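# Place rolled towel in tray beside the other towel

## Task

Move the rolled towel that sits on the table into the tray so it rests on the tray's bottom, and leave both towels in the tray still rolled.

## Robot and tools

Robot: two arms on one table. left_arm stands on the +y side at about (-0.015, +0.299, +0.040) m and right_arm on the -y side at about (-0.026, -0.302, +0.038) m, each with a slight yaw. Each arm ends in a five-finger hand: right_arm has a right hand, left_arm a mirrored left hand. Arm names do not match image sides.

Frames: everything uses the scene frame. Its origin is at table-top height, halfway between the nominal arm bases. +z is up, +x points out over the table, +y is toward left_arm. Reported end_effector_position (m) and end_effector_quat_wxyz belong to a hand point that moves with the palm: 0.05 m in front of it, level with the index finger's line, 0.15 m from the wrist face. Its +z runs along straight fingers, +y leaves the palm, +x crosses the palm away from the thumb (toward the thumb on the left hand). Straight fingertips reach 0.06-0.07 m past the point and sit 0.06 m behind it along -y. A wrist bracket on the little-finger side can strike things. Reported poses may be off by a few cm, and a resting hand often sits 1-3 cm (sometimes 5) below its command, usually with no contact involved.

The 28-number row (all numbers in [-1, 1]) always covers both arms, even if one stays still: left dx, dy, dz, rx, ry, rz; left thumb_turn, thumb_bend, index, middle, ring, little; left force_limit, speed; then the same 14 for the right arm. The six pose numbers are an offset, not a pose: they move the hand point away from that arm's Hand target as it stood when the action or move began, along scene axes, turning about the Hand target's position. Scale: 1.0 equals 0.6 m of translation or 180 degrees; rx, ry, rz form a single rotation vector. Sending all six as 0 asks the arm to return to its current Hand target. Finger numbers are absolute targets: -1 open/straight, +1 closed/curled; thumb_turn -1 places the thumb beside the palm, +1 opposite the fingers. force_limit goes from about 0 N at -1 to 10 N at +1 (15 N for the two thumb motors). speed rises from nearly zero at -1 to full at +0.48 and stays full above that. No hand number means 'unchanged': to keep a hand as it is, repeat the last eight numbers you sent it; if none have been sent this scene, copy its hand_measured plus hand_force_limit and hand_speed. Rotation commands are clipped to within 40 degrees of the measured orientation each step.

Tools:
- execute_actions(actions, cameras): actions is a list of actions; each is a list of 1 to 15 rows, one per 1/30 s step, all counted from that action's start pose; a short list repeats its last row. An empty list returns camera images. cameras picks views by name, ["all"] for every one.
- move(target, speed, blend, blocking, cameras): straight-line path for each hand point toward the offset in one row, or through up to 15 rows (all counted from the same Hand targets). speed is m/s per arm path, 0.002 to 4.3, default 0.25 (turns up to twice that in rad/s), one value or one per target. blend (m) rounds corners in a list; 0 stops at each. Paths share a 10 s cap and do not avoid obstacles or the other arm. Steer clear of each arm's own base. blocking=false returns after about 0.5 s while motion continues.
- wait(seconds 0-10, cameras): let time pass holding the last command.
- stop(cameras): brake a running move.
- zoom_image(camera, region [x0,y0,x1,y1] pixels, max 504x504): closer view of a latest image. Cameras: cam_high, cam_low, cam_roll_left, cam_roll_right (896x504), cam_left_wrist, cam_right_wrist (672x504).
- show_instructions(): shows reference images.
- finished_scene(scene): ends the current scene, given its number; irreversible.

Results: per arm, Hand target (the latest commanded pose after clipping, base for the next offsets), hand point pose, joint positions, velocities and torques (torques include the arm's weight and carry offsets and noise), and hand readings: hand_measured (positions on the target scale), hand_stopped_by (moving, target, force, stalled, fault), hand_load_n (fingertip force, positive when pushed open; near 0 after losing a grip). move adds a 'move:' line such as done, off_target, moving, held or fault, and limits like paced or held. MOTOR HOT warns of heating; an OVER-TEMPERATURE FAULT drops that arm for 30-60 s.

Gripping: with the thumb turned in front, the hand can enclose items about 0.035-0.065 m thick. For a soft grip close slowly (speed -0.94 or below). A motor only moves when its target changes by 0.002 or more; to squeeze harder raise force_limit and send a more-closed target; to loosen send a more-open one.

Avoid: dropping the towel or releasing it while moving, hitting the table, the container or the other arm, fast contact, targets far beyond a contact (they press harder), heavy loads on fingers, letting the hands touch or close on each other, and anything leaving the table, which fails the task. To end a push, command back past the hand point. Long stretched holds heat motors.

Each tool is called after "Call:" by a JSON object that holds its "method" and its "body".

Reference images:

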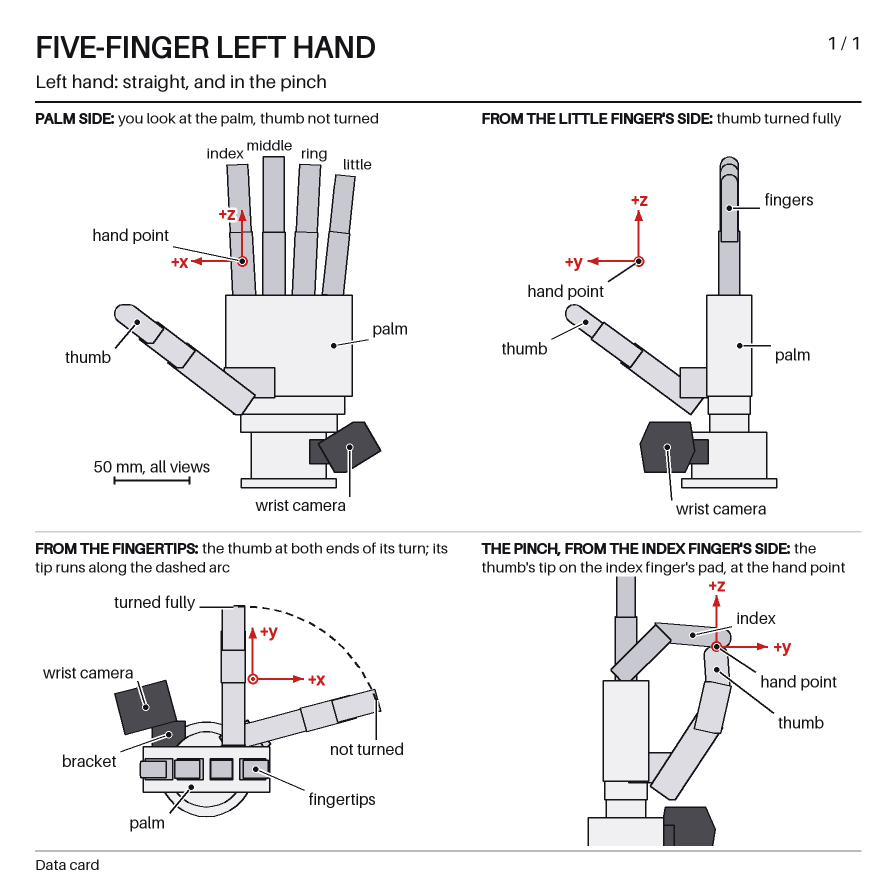

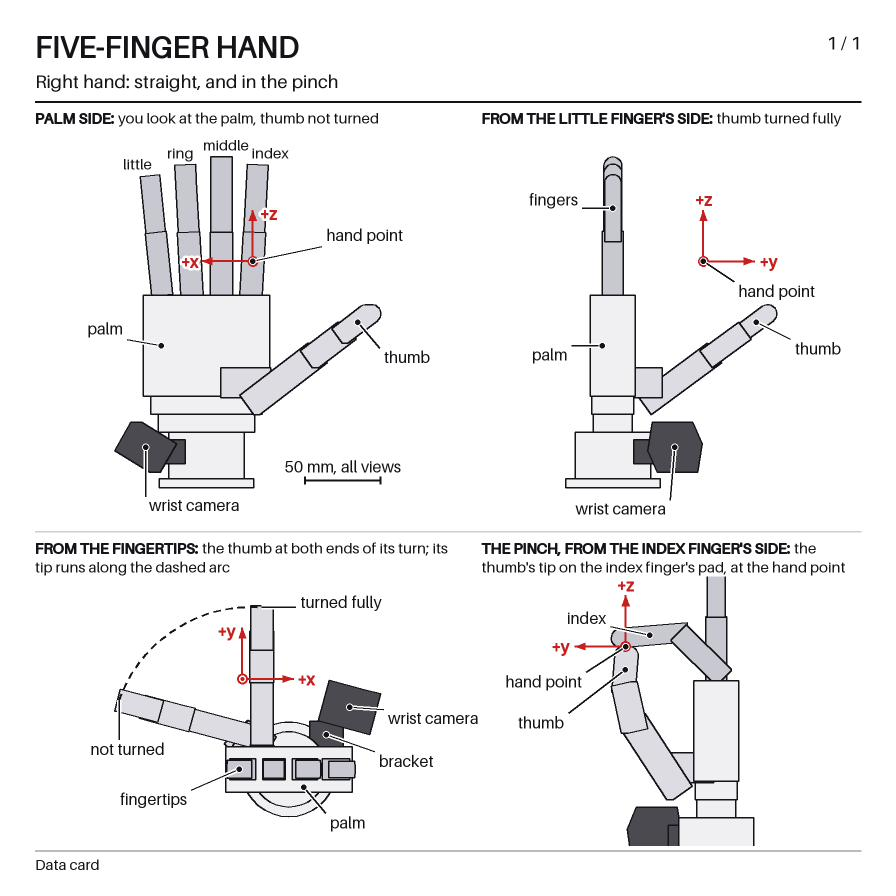

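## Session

Call:
{"method": "execute_actions", "body": {"actions": []}}

Call:
{"method": "zoom_image", "body": {"camera": "cam_high", "region": [380, 40, 640, 300]}}

Scene clock: 0.00 s.
left_arm: end_effector_position=(+0.7414, -0.0163, +0.2941) hand_measured=(-1.000, -1.000, -1.000, -1.000, -1.000, -1.000) hand_load_n=(+0.0, +0.0, +0.0, +0.0, +0.0, +0.0) hand_stopped_by=(target, target, target, target, target, target) hand_force_limit=0.00 hand_speed=-0.80 end_effector_quat_wxyz=(+0.693, +0.140, +0.698, +0.110) | right_arm: end_effector_position=(+0.4377, -0.4965, +0.2395) hand_measured=(-1.000, -1.000, -1.000, -1.000, -1.000, -1.000) hand_load_n=(+0.0, +0.0, +0.0, +0.0, +0.0, +0.0) hand_stopped_by=(target, target, target, target, target, target) hand_force_limit=0.00 hand_speed=-0.80 end_effector_quat_wxyz=(+0.270, +0.330, +0.831, -0.356)
Joint positions: left_arm=[-0.559 2.051 1.593 0.44 -0.55 1.918] | right_arm=[-0.161 1.249 0.914 -0.711 0.803 1.92]
Joint velocities: within noise
Joint torques (N m): no reading
Heat: left arm: hottest elbow 39 °C; right arm: hottest waist 39 °C.
Hand target: left_arm +0.7437, -0.0179, +0.3216; +0.709, +0.128, +0.686, +0.104 | right_arm +0.4452, -0.4978, +0.2517; +0.281, +0.334, +0.827, -0.354

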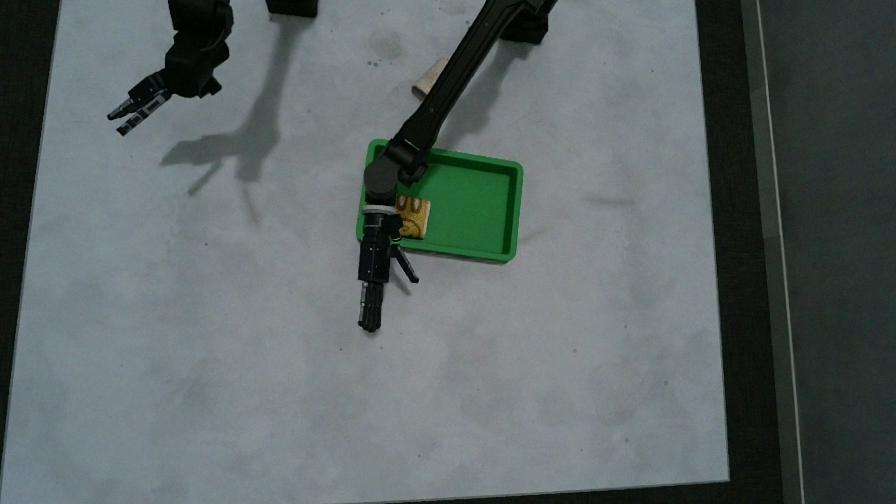

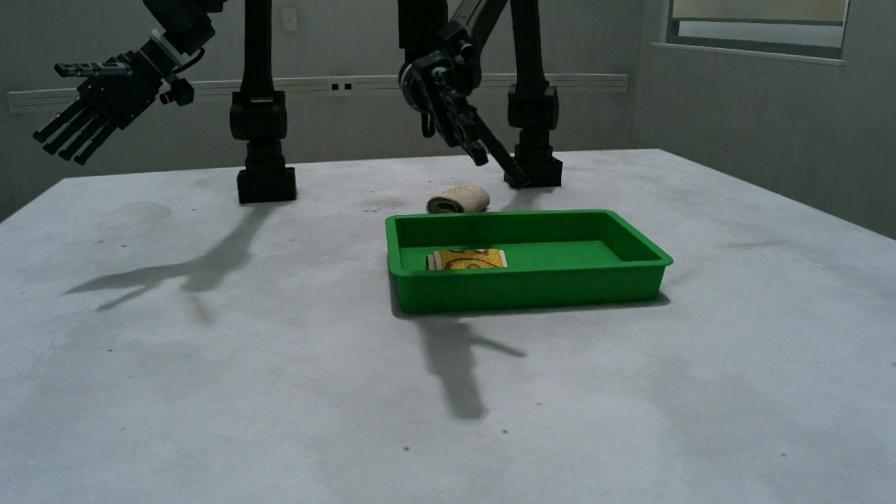

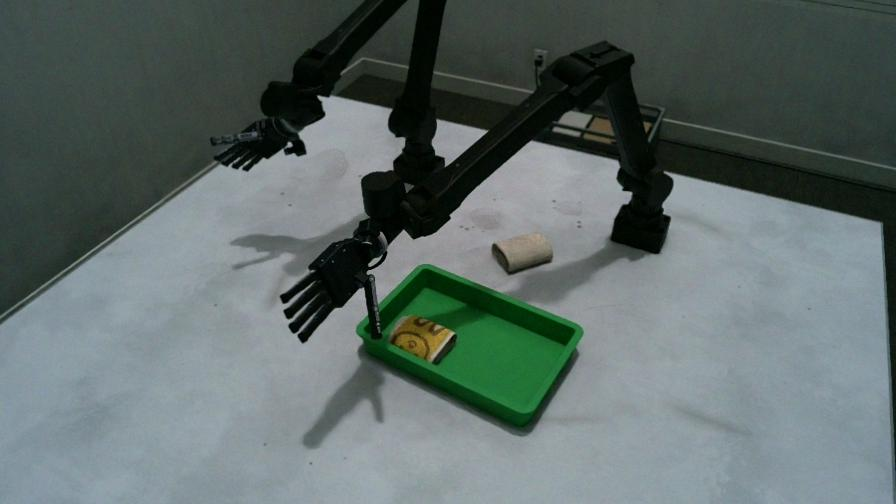

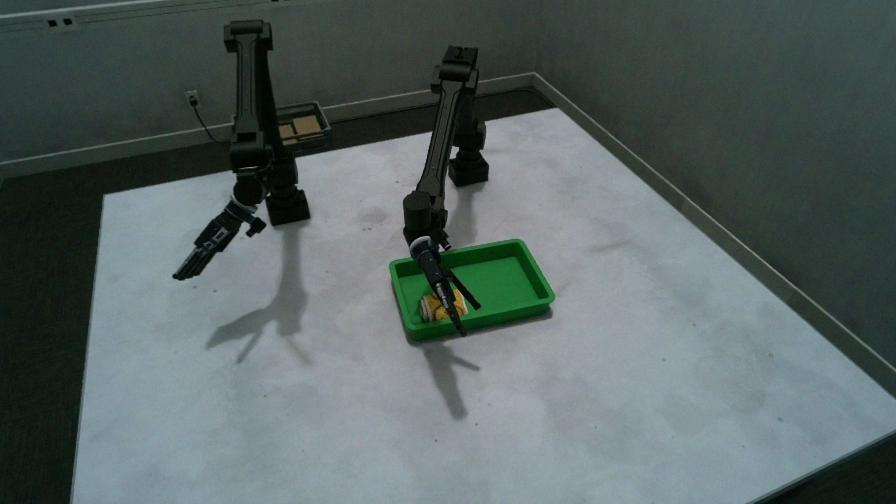

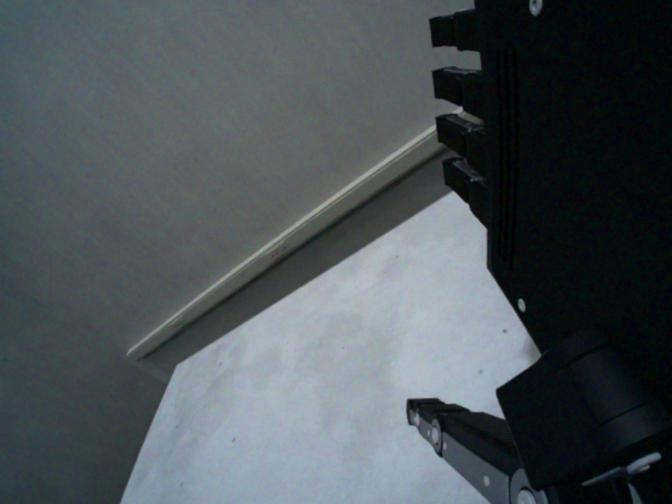

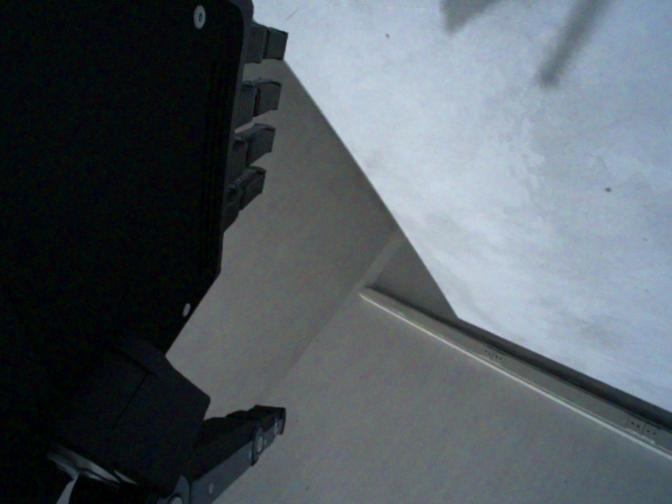

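Scaled by 1.938 from the camera's 896x504 image, which has a finer 1280x720 frame.

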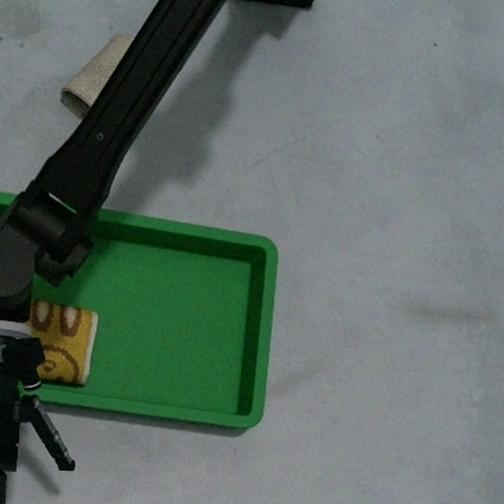

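Call:
{"method": "move", "body": {"target": [-0.24,0.94,0.16,0,0,0.305, -1,-1,-1,-1,-1,-1,0,-0.8, -0.042,0.463,0.114,-0.3116,0.1522,0.8070, 1,-1,-1,-1,-1,-1,-0.2,-0.5], "speed": 0.4, "cameras": ["cam_high","cam_low","cam_roll_left","cam_roll_right","cam_right_wrist"]}}

Call:
{"method": "zoom_image", "body": {"camera": "cam_high", "region": [390, 30, 490, 130]}}

Call:
{"method": "zoom_image", "body": {"camera": "cam_roll_left", "region": [450, 200, 600, 320]}}

Call:
{"method": "zoom_image", "body": {"camera": "cam_high", "region": [340, 120, 540, 280]}}

Scene clock: 6.20 s.
left_arm: end_effector_position=(+0.5975, +0.5436, +0.3748) hand_measured=(-1.000, -1.000, -1.000, -1.000, -1.000, -1.000) hand_load_n=(+0.0, +0.0, +0.0, +0.0, +0.0, +0.0) hand_stopped_by=(target, target, target, target, target, target) hand_force_limit=0.00 hand_speed=-0.80 end_effector_quat_wxyz=(+0.560, -0.192, +0.688, +0.419) | right_arm: end_effector_position=(+0.4046, -0.2220, +0.2996) hand_measured=(+1.000, -1.000, -1.000, -1.000, -1.000, -1.000) hand_load_n=(+0.0, -0.5, +0.0, -0.5, +0.0, +0.0) hand_stopped_by=(target, target, target, target, target, target) hand_force_limit=-0.20 hand_speed=-0.50 end_effector_quat_wxyz=(-0.342, +0.839, -0.399, +0.143)
Joint positions: left_arm=[0.122 1.665 1.253 0.381 -0.823 1.918] | right_arm=[0.005 1.235 1.216 -0.942 -0.486 -0.542]
Joint torques (N m): left_arm=[-0.15 -14.56 12.52 1.22 -0.2 0.17] | right_arm=[-0.03 -7.88 15.21 1.09 -0.51 -0.12]
Heat: left arm: hottest elbow 39 °C; right arm: hottest waist 39 °C.
Hand target: left_arm +0.5997, +0.5461, +0.4177; +0.581, -0.202, +0.668, +0.419 | right_arm +0.4200, -0.2200, +0.3204; -0.348, +0.841, -0.383, +0.159
Off the commanded pose: left_arm 0.043 m, 4 deg | right_arm 0.026 m, 3 deg.
move: off_target (left_arm, right_arm)
Images, in order (width x height): cam_high 896x504, cam_low 896x504, cam_roll_left 896x504, cam_roll_right 896x504, cam_right_wrist 672x504.

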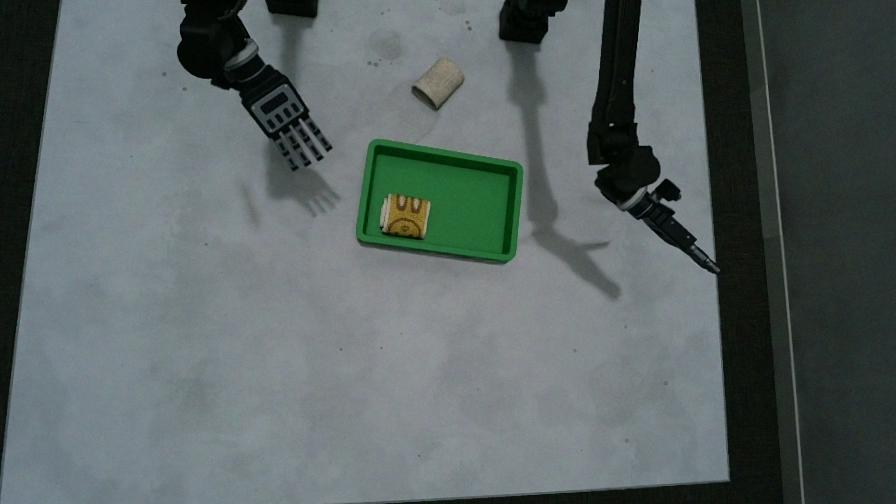

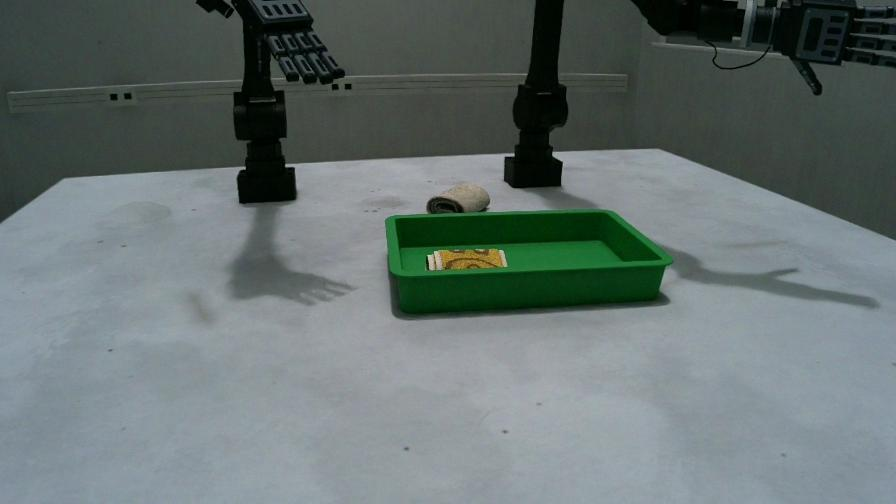

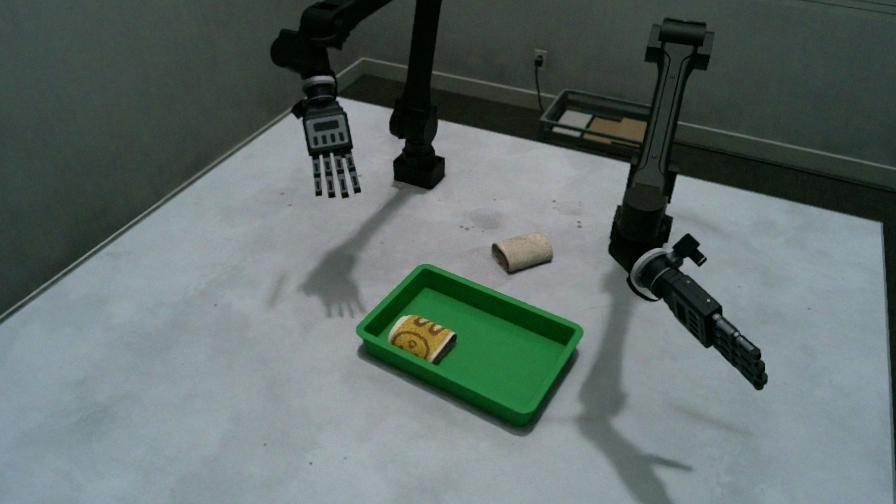

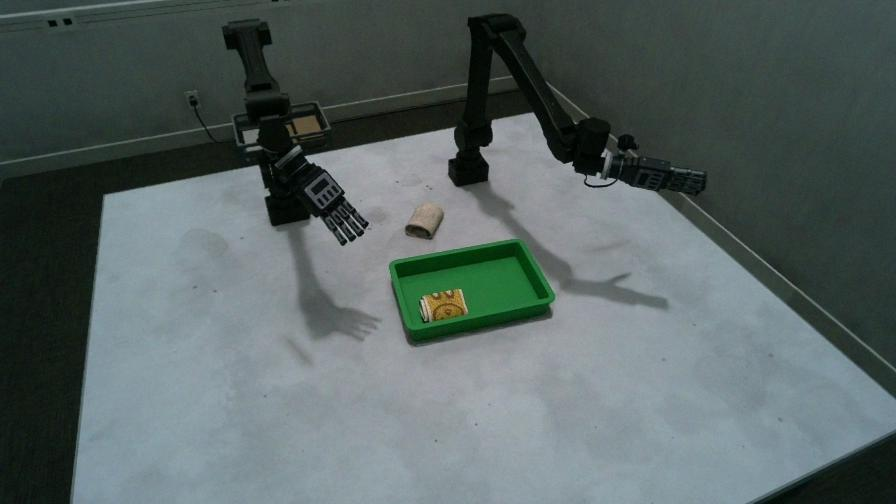

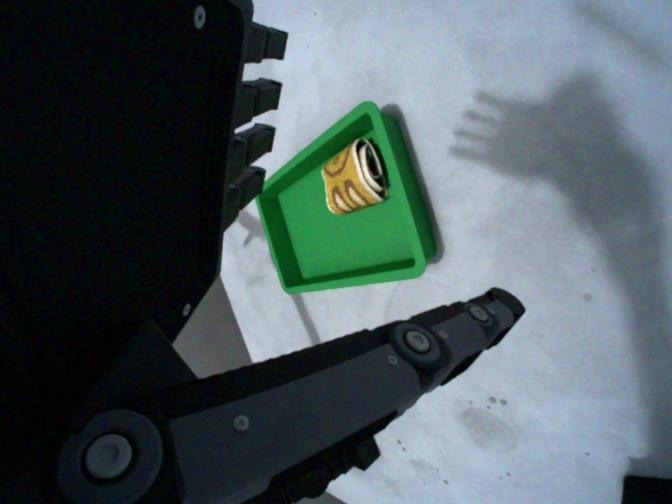

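Scaled by 5.040 from the camera's 896x504 image, which has a finer 1280x720 frame.

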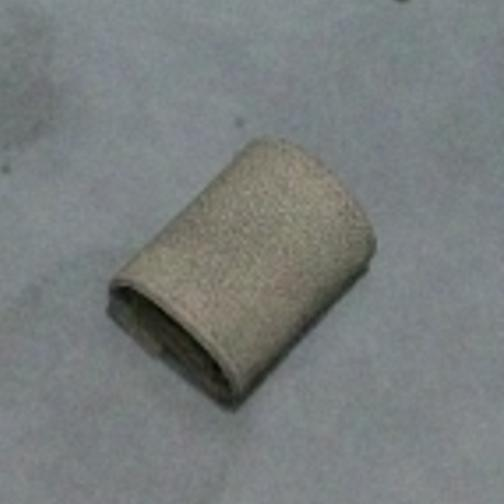

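Scaled by 3.360 from the camera's 896x504 image, which has a finer 1280x720 frame.

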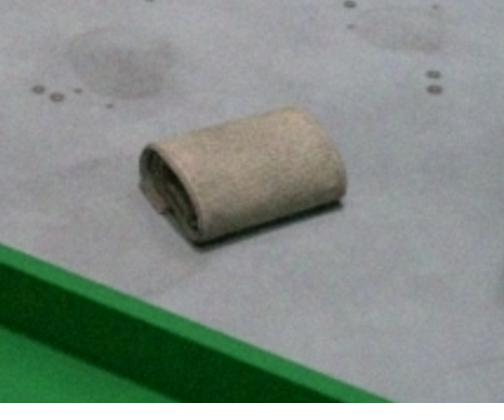

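Scaled by 2.520 from the camera's 896x504 image, which has a finer 1280x720 frame.

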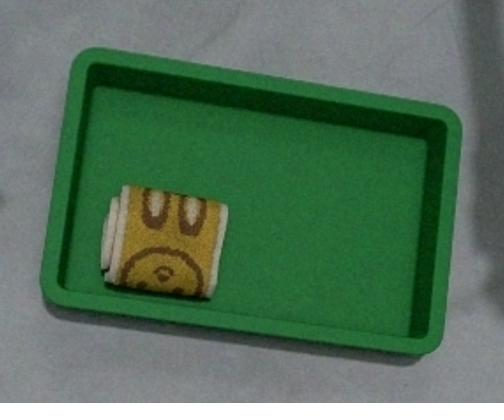

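Call:
{"method": "move", "body": {"target": [0,0,0,0,0,0, -1,-1,-1,-1,-1,-1,0,-0.8, -0.3875,0.508,-0.317,0,0,0.0194, 1,-1,-1,-1,-1,-1,-0.2,-0.5], "speed": 0.3, "cameras": ["cam_high","cam_low","cam_roll_left","cam_roll_right","cam_right_wrist"]}}

Call:
{"method": "zoom_image", "body": {"camera": "cam_high", "region": [390, 30, 490, 130]}}

Call:
{"method": "zoom_image", "body": {"camera": "cam_low", "region": [400, 100, 550, 250]}}

Call:
{"method": "zoom_image", "body": {"camera": "cam_roll_left", "region": [450, 150, 630, 320]}}

Call:
{"method": "zoom_image", "body": {"camera": "cam_roll_right", "region": [370, 130, 510, 270]}}

Scene clock: 9.97 s.
left_arm: end_effector_position=(+0.5975, +0.5436, +0.3748) hand_measured=(-1.000, -1.000, -1.000, -1.000, -1.000, -1.000) hand_load_n=(+0.0, +0.0, +0.0, +0.0, +0.0, +0.0) hand_stopped_by=(target, target, target, target, target, target) hand_force_limit=0.00 hand_speed=-0.80 end_effector_quat_wxyz=(+0.560, -0.192, +0.688, +0.419) | right_arm: end_effector_position=(+0.1882, +0.0786, +0.1321) hand_measured=(+1.000, -1.000, -1.000, -1.000, -1.000, -1.000) hand_load_n=(+0.0, +0.0, +0.0, +0.0, +0.0, +0.0) hand_stopped_by=(target, target, target, target, target, target) hand_force_limit=-0.20 hand_speed=-0.50 end_effector_quat_wxyz=(-0.349, +0.855, -0.354, +0.151)
Joint positions: left_arm=[0.122 1.665 1.253 0.381 -0.823 1.918] | right_arm=[1.071 1.209 0.717 -0.319 0.197 0.187]
Joint torques (N m): left_arm=[-0.73 -14.33 12.38 1.24 -0.19 0.17] | right_arm=[0.09 -6.59 9.11 2.37 0.13 0.22]
Heat: left arm: hottest elbow 40 °C; right arm: hottest waist 39 °C.
Hand target: left_arm +0.5997, +0.5461, +0.4177; +0.581, -0.202, +0.668, +0.419 | right_arm +0.1874, +0.0847, +0.1300; -0.353, +0.852, -0.357, +0.148
Off the commanded pose: left_arm 0.043 m, 4 deg | right_arm 0.006 m, 1 deg.
move: off_target (left_arm)
Images, in order (width x height): cam_high 896x504, cam_low 896x504, cam_roll_left 896x504, cam_roll_right 896x504, cam_right_wrist 672x504.

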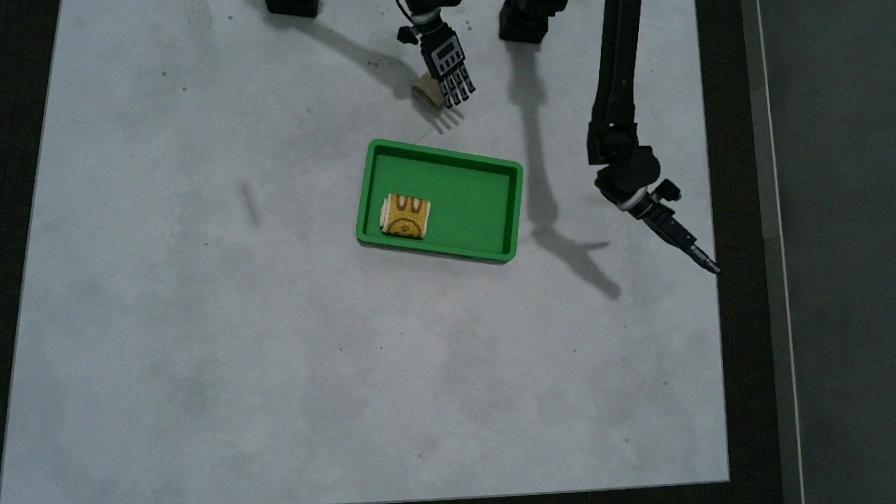

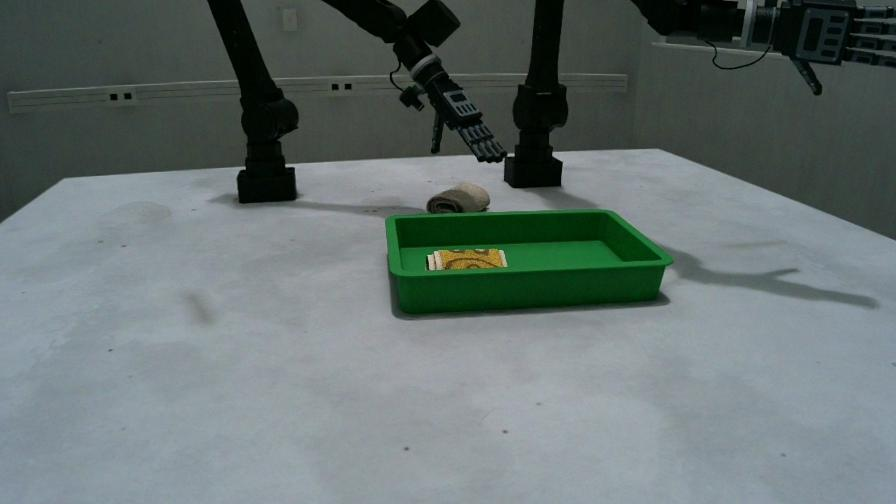

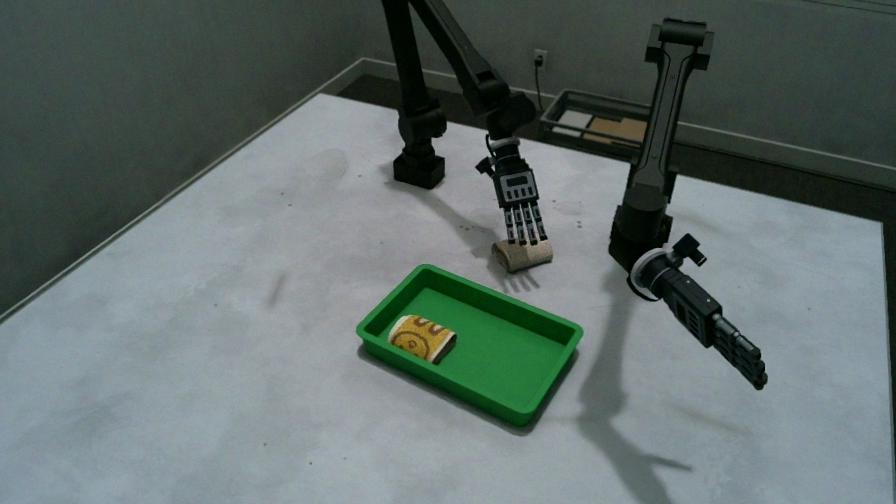

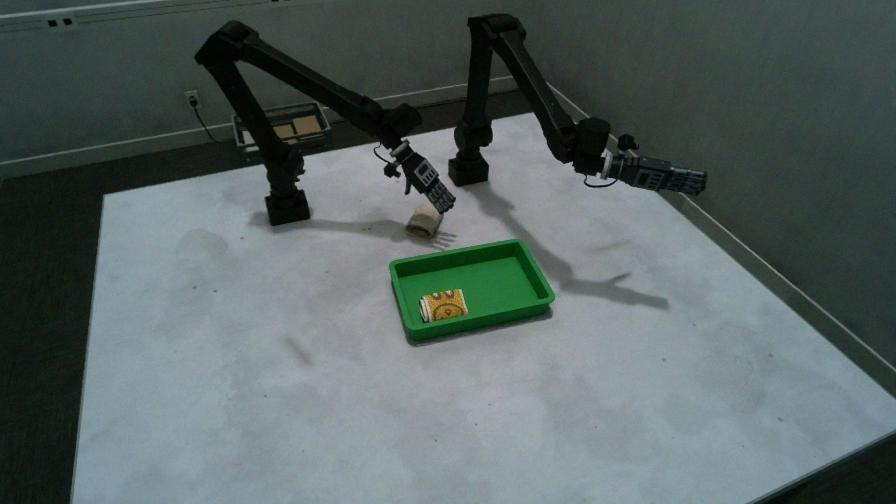

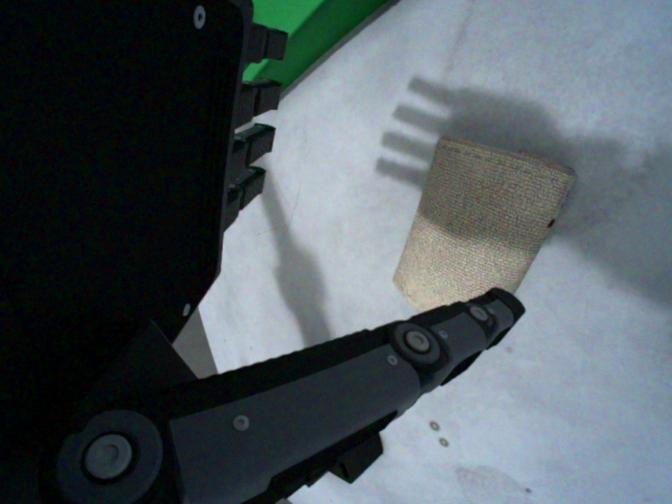

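Scaled by 5.040 from the camera's 896x504 image, which has a finer 1280x720 frame.

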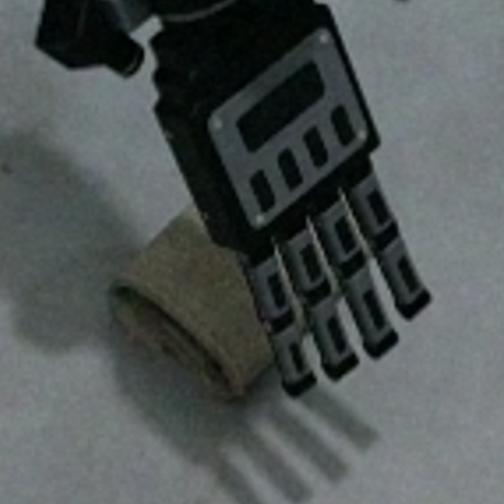

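Scaled by 3.360 from the camera's 896x504 image, which has a finer 1280x720 frame.

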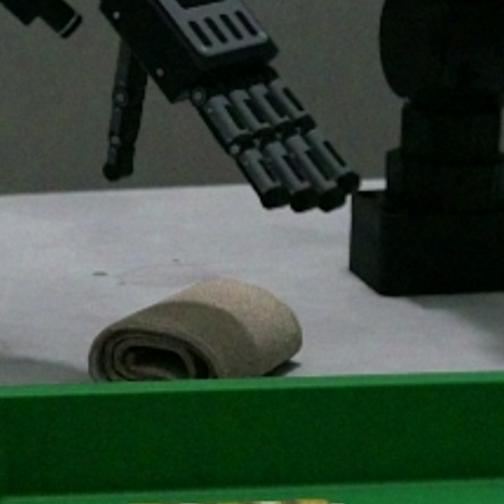

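Scaled by 2.800 from the camera's 896x504 image, which has a finer 1280x720 frame.

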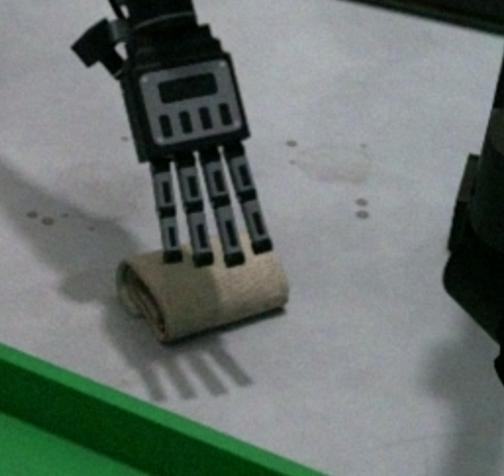

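Scaled by 3.600 from the camera's 896x504 image, which has a finer 1280x720 frame.

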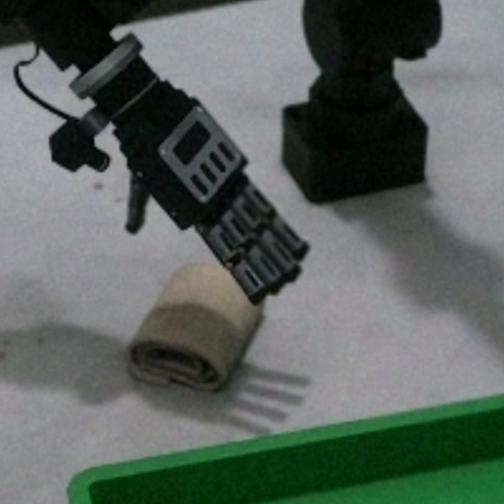

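Call:
{"method": "move", "body": {"target": [0,0,0,0,0,0, -1,-1,-1,-1,-1,-1,0,-0.8, -0.009,0.009,-0.092,0,0,0, 1,-1,-1,-1,-1,-1,-0.2,-0.5], "speed": 0.2, "cameras": ["cam_high","cam_low","cam_roll_left","cam_roll_right","cam_right_wrist"]}}

Call:
{"method": "zoom_image", "body": {"camera": "cam_high", "region": [390, 30, 490, 130]}}

Call:
{"method": "zoom_image", "body": {"camera": "cam_low", "region": [400, 100, 550, 250]}}

Call:
{"method": "zoom_image", "body": {"camera": "cam_roll_left", "region": [450, 150, 630, 320]}}

Call:
{"method": "zoom_image", "body": {"camera": "cam_roll_right", "region": [370, 130, 510, 270]}}

Scene clock: 14.43 s.
left_arm: end_effector_position=(+0.5975, +0.5436, +0.3748) hand_measured=(-1.000, -1.000, -1.000, -1.000, -1.000, -1.000) hand_load_n=(+0.0, +0.0, +0.0, +0.0, +0.0, +0.0) hand_stopped_by=(target, target, target, target, target, target) hand_force_limit=0.00 hand_speed=-0.80 end_effector_quat_wxyz=(+0.560, -0.192, +0.688, +0.419) | right_arm: end_effector_position=(+0.1850, +0.0878, +0.0804) hand_measured=(+1.000, -1.000, -1.000, -1.000, -1.000, -1.000) hand_load_n=(+0.0, +0.0, +0.0, +0.0, -0.5, +0.0) hand_stopped_by=(target, target, target, target, target, target) hand_force_limit=-0.20 hand_speed=-0.50 end_effector_quat_wxyz=(-0.352, +0.853, -0.354, +0.151)
Joint positions: left_arm=[0.122 1.665 1.253 0.381 -0.823 1.918] | right_arm=[1.093 1.322 0.648 -0.132 0.212 0.204]
Joint torques (N m): left_arm=[-0.73 -14.33 12.48 1.32 -0.21 0.16] | right_arm=[0.03 -7.24 7.43 2.48 0.14 0.15]
Heat: left arm: hottest elbow 41 °C; right arm: hottest waist 39 °C.
Hand target: left_arm +0.5997, +0.5461, +0.4177; +0.581, -0.202, +0.668, +0.419 | right_arm +0.1821, +0.0902, +0.0749; -0.353, +0.852, -0.357, +0.148
Off the commanded pose: left_arm 0.043 m, 4 deg | right_arm 0.007 m, 1 deg.
move: off_target (left_arm)
Images, in order (width x height): cam_high 896x504, cam_low 896x504, cam_roll_left 896x504, cam_roll_right 896x504, cam_right_wrist 672x504.

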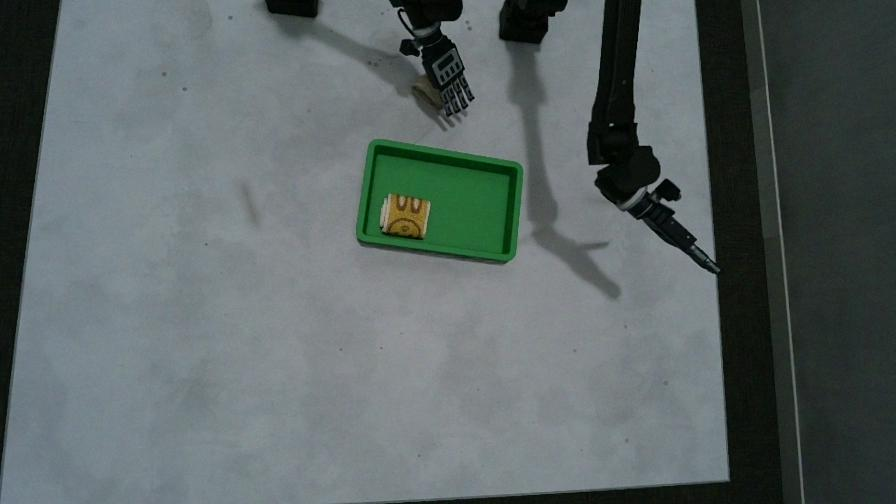

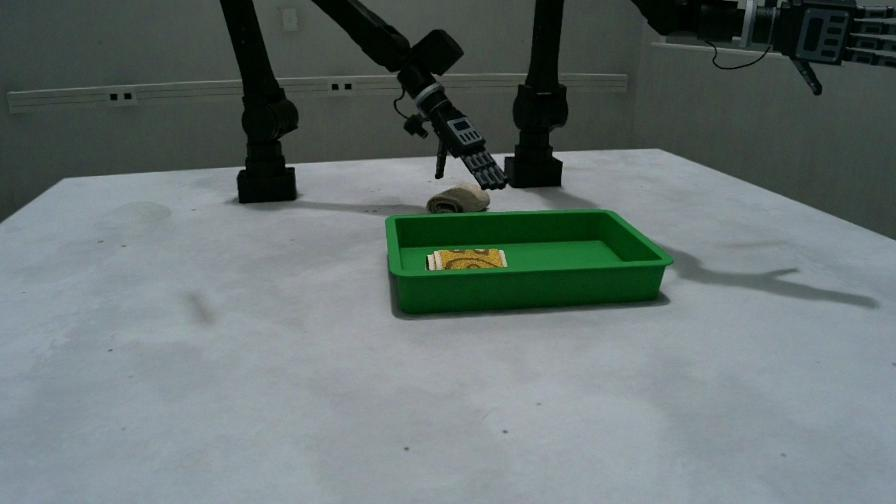

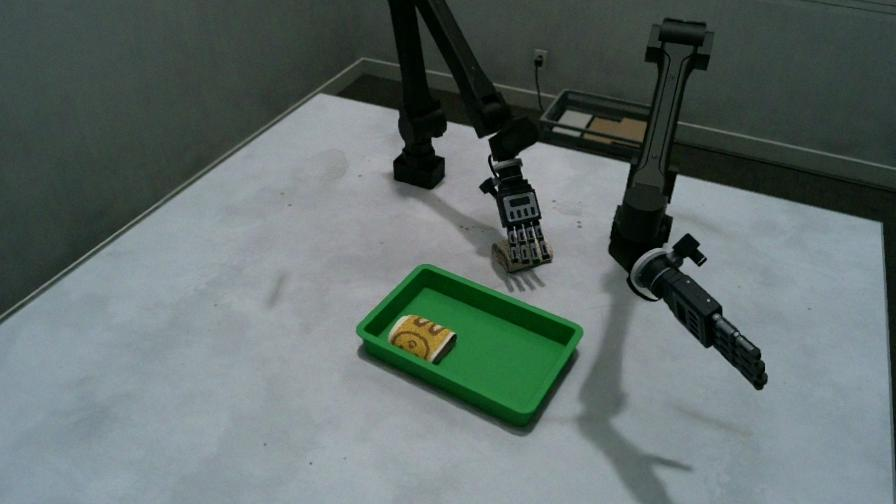

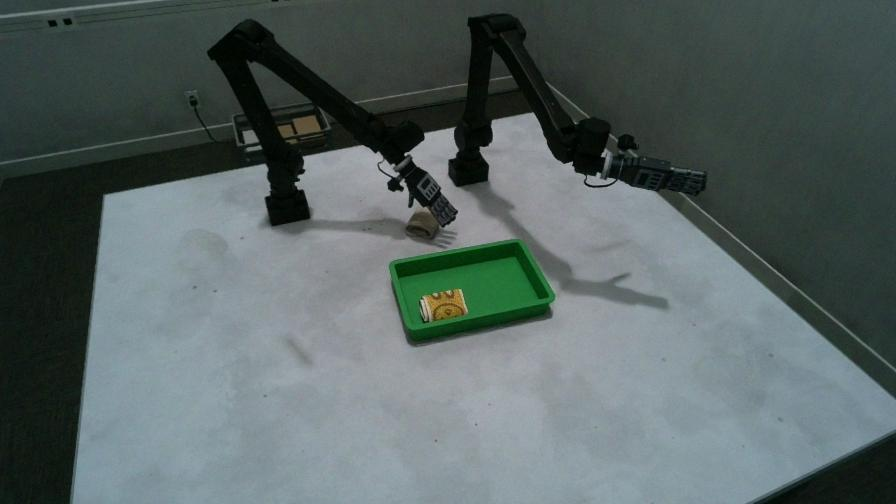

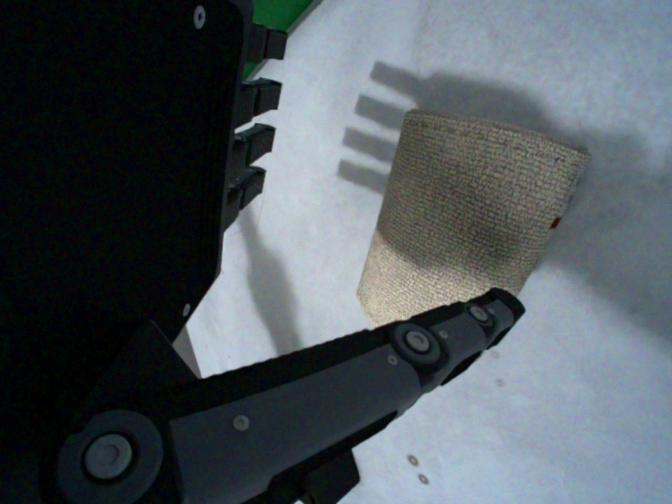

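Scaled by 5.040 from the camera's 896x504 image, which has a finer 1280x720 frame.

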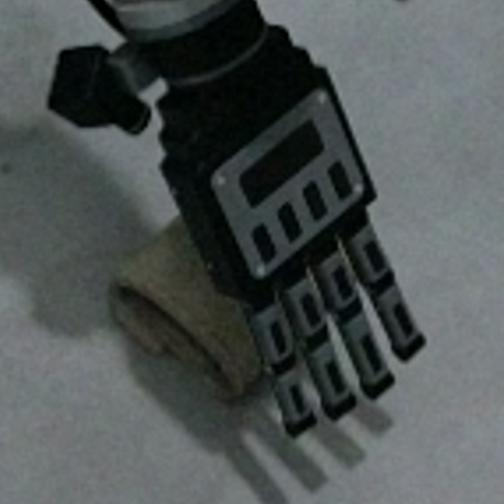

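Scaled by 3.360 from the camera's 896x504 image, which has a finer 1280x720 frame.

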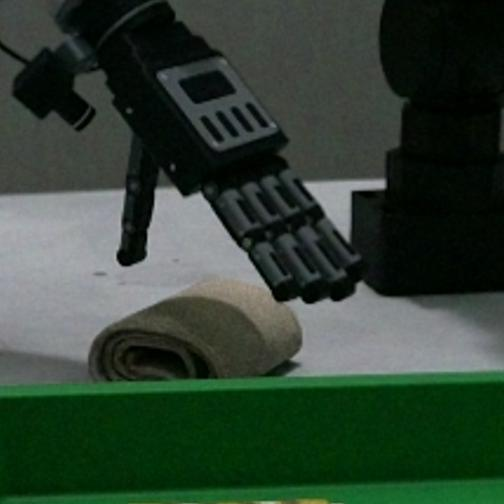

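Scaled by 2.800 from the camera's 896x504 image, which has a finer 1280x720 frame.

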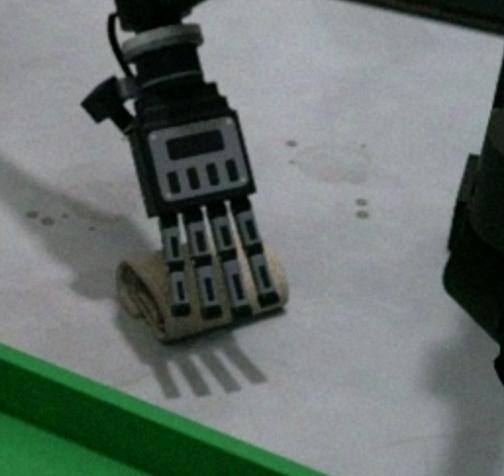

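Scaled by 3.600 from the camera's 896x504 image, which has a finer 1280x720 frame.

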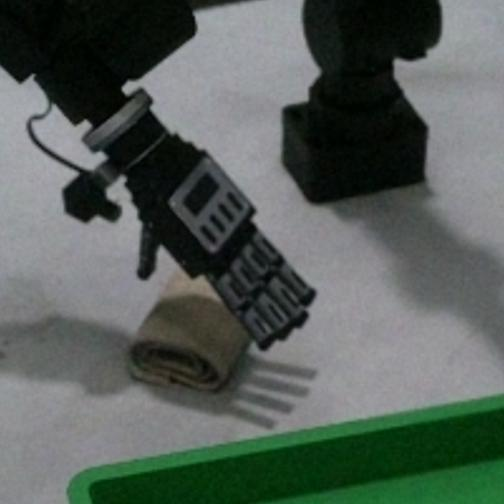

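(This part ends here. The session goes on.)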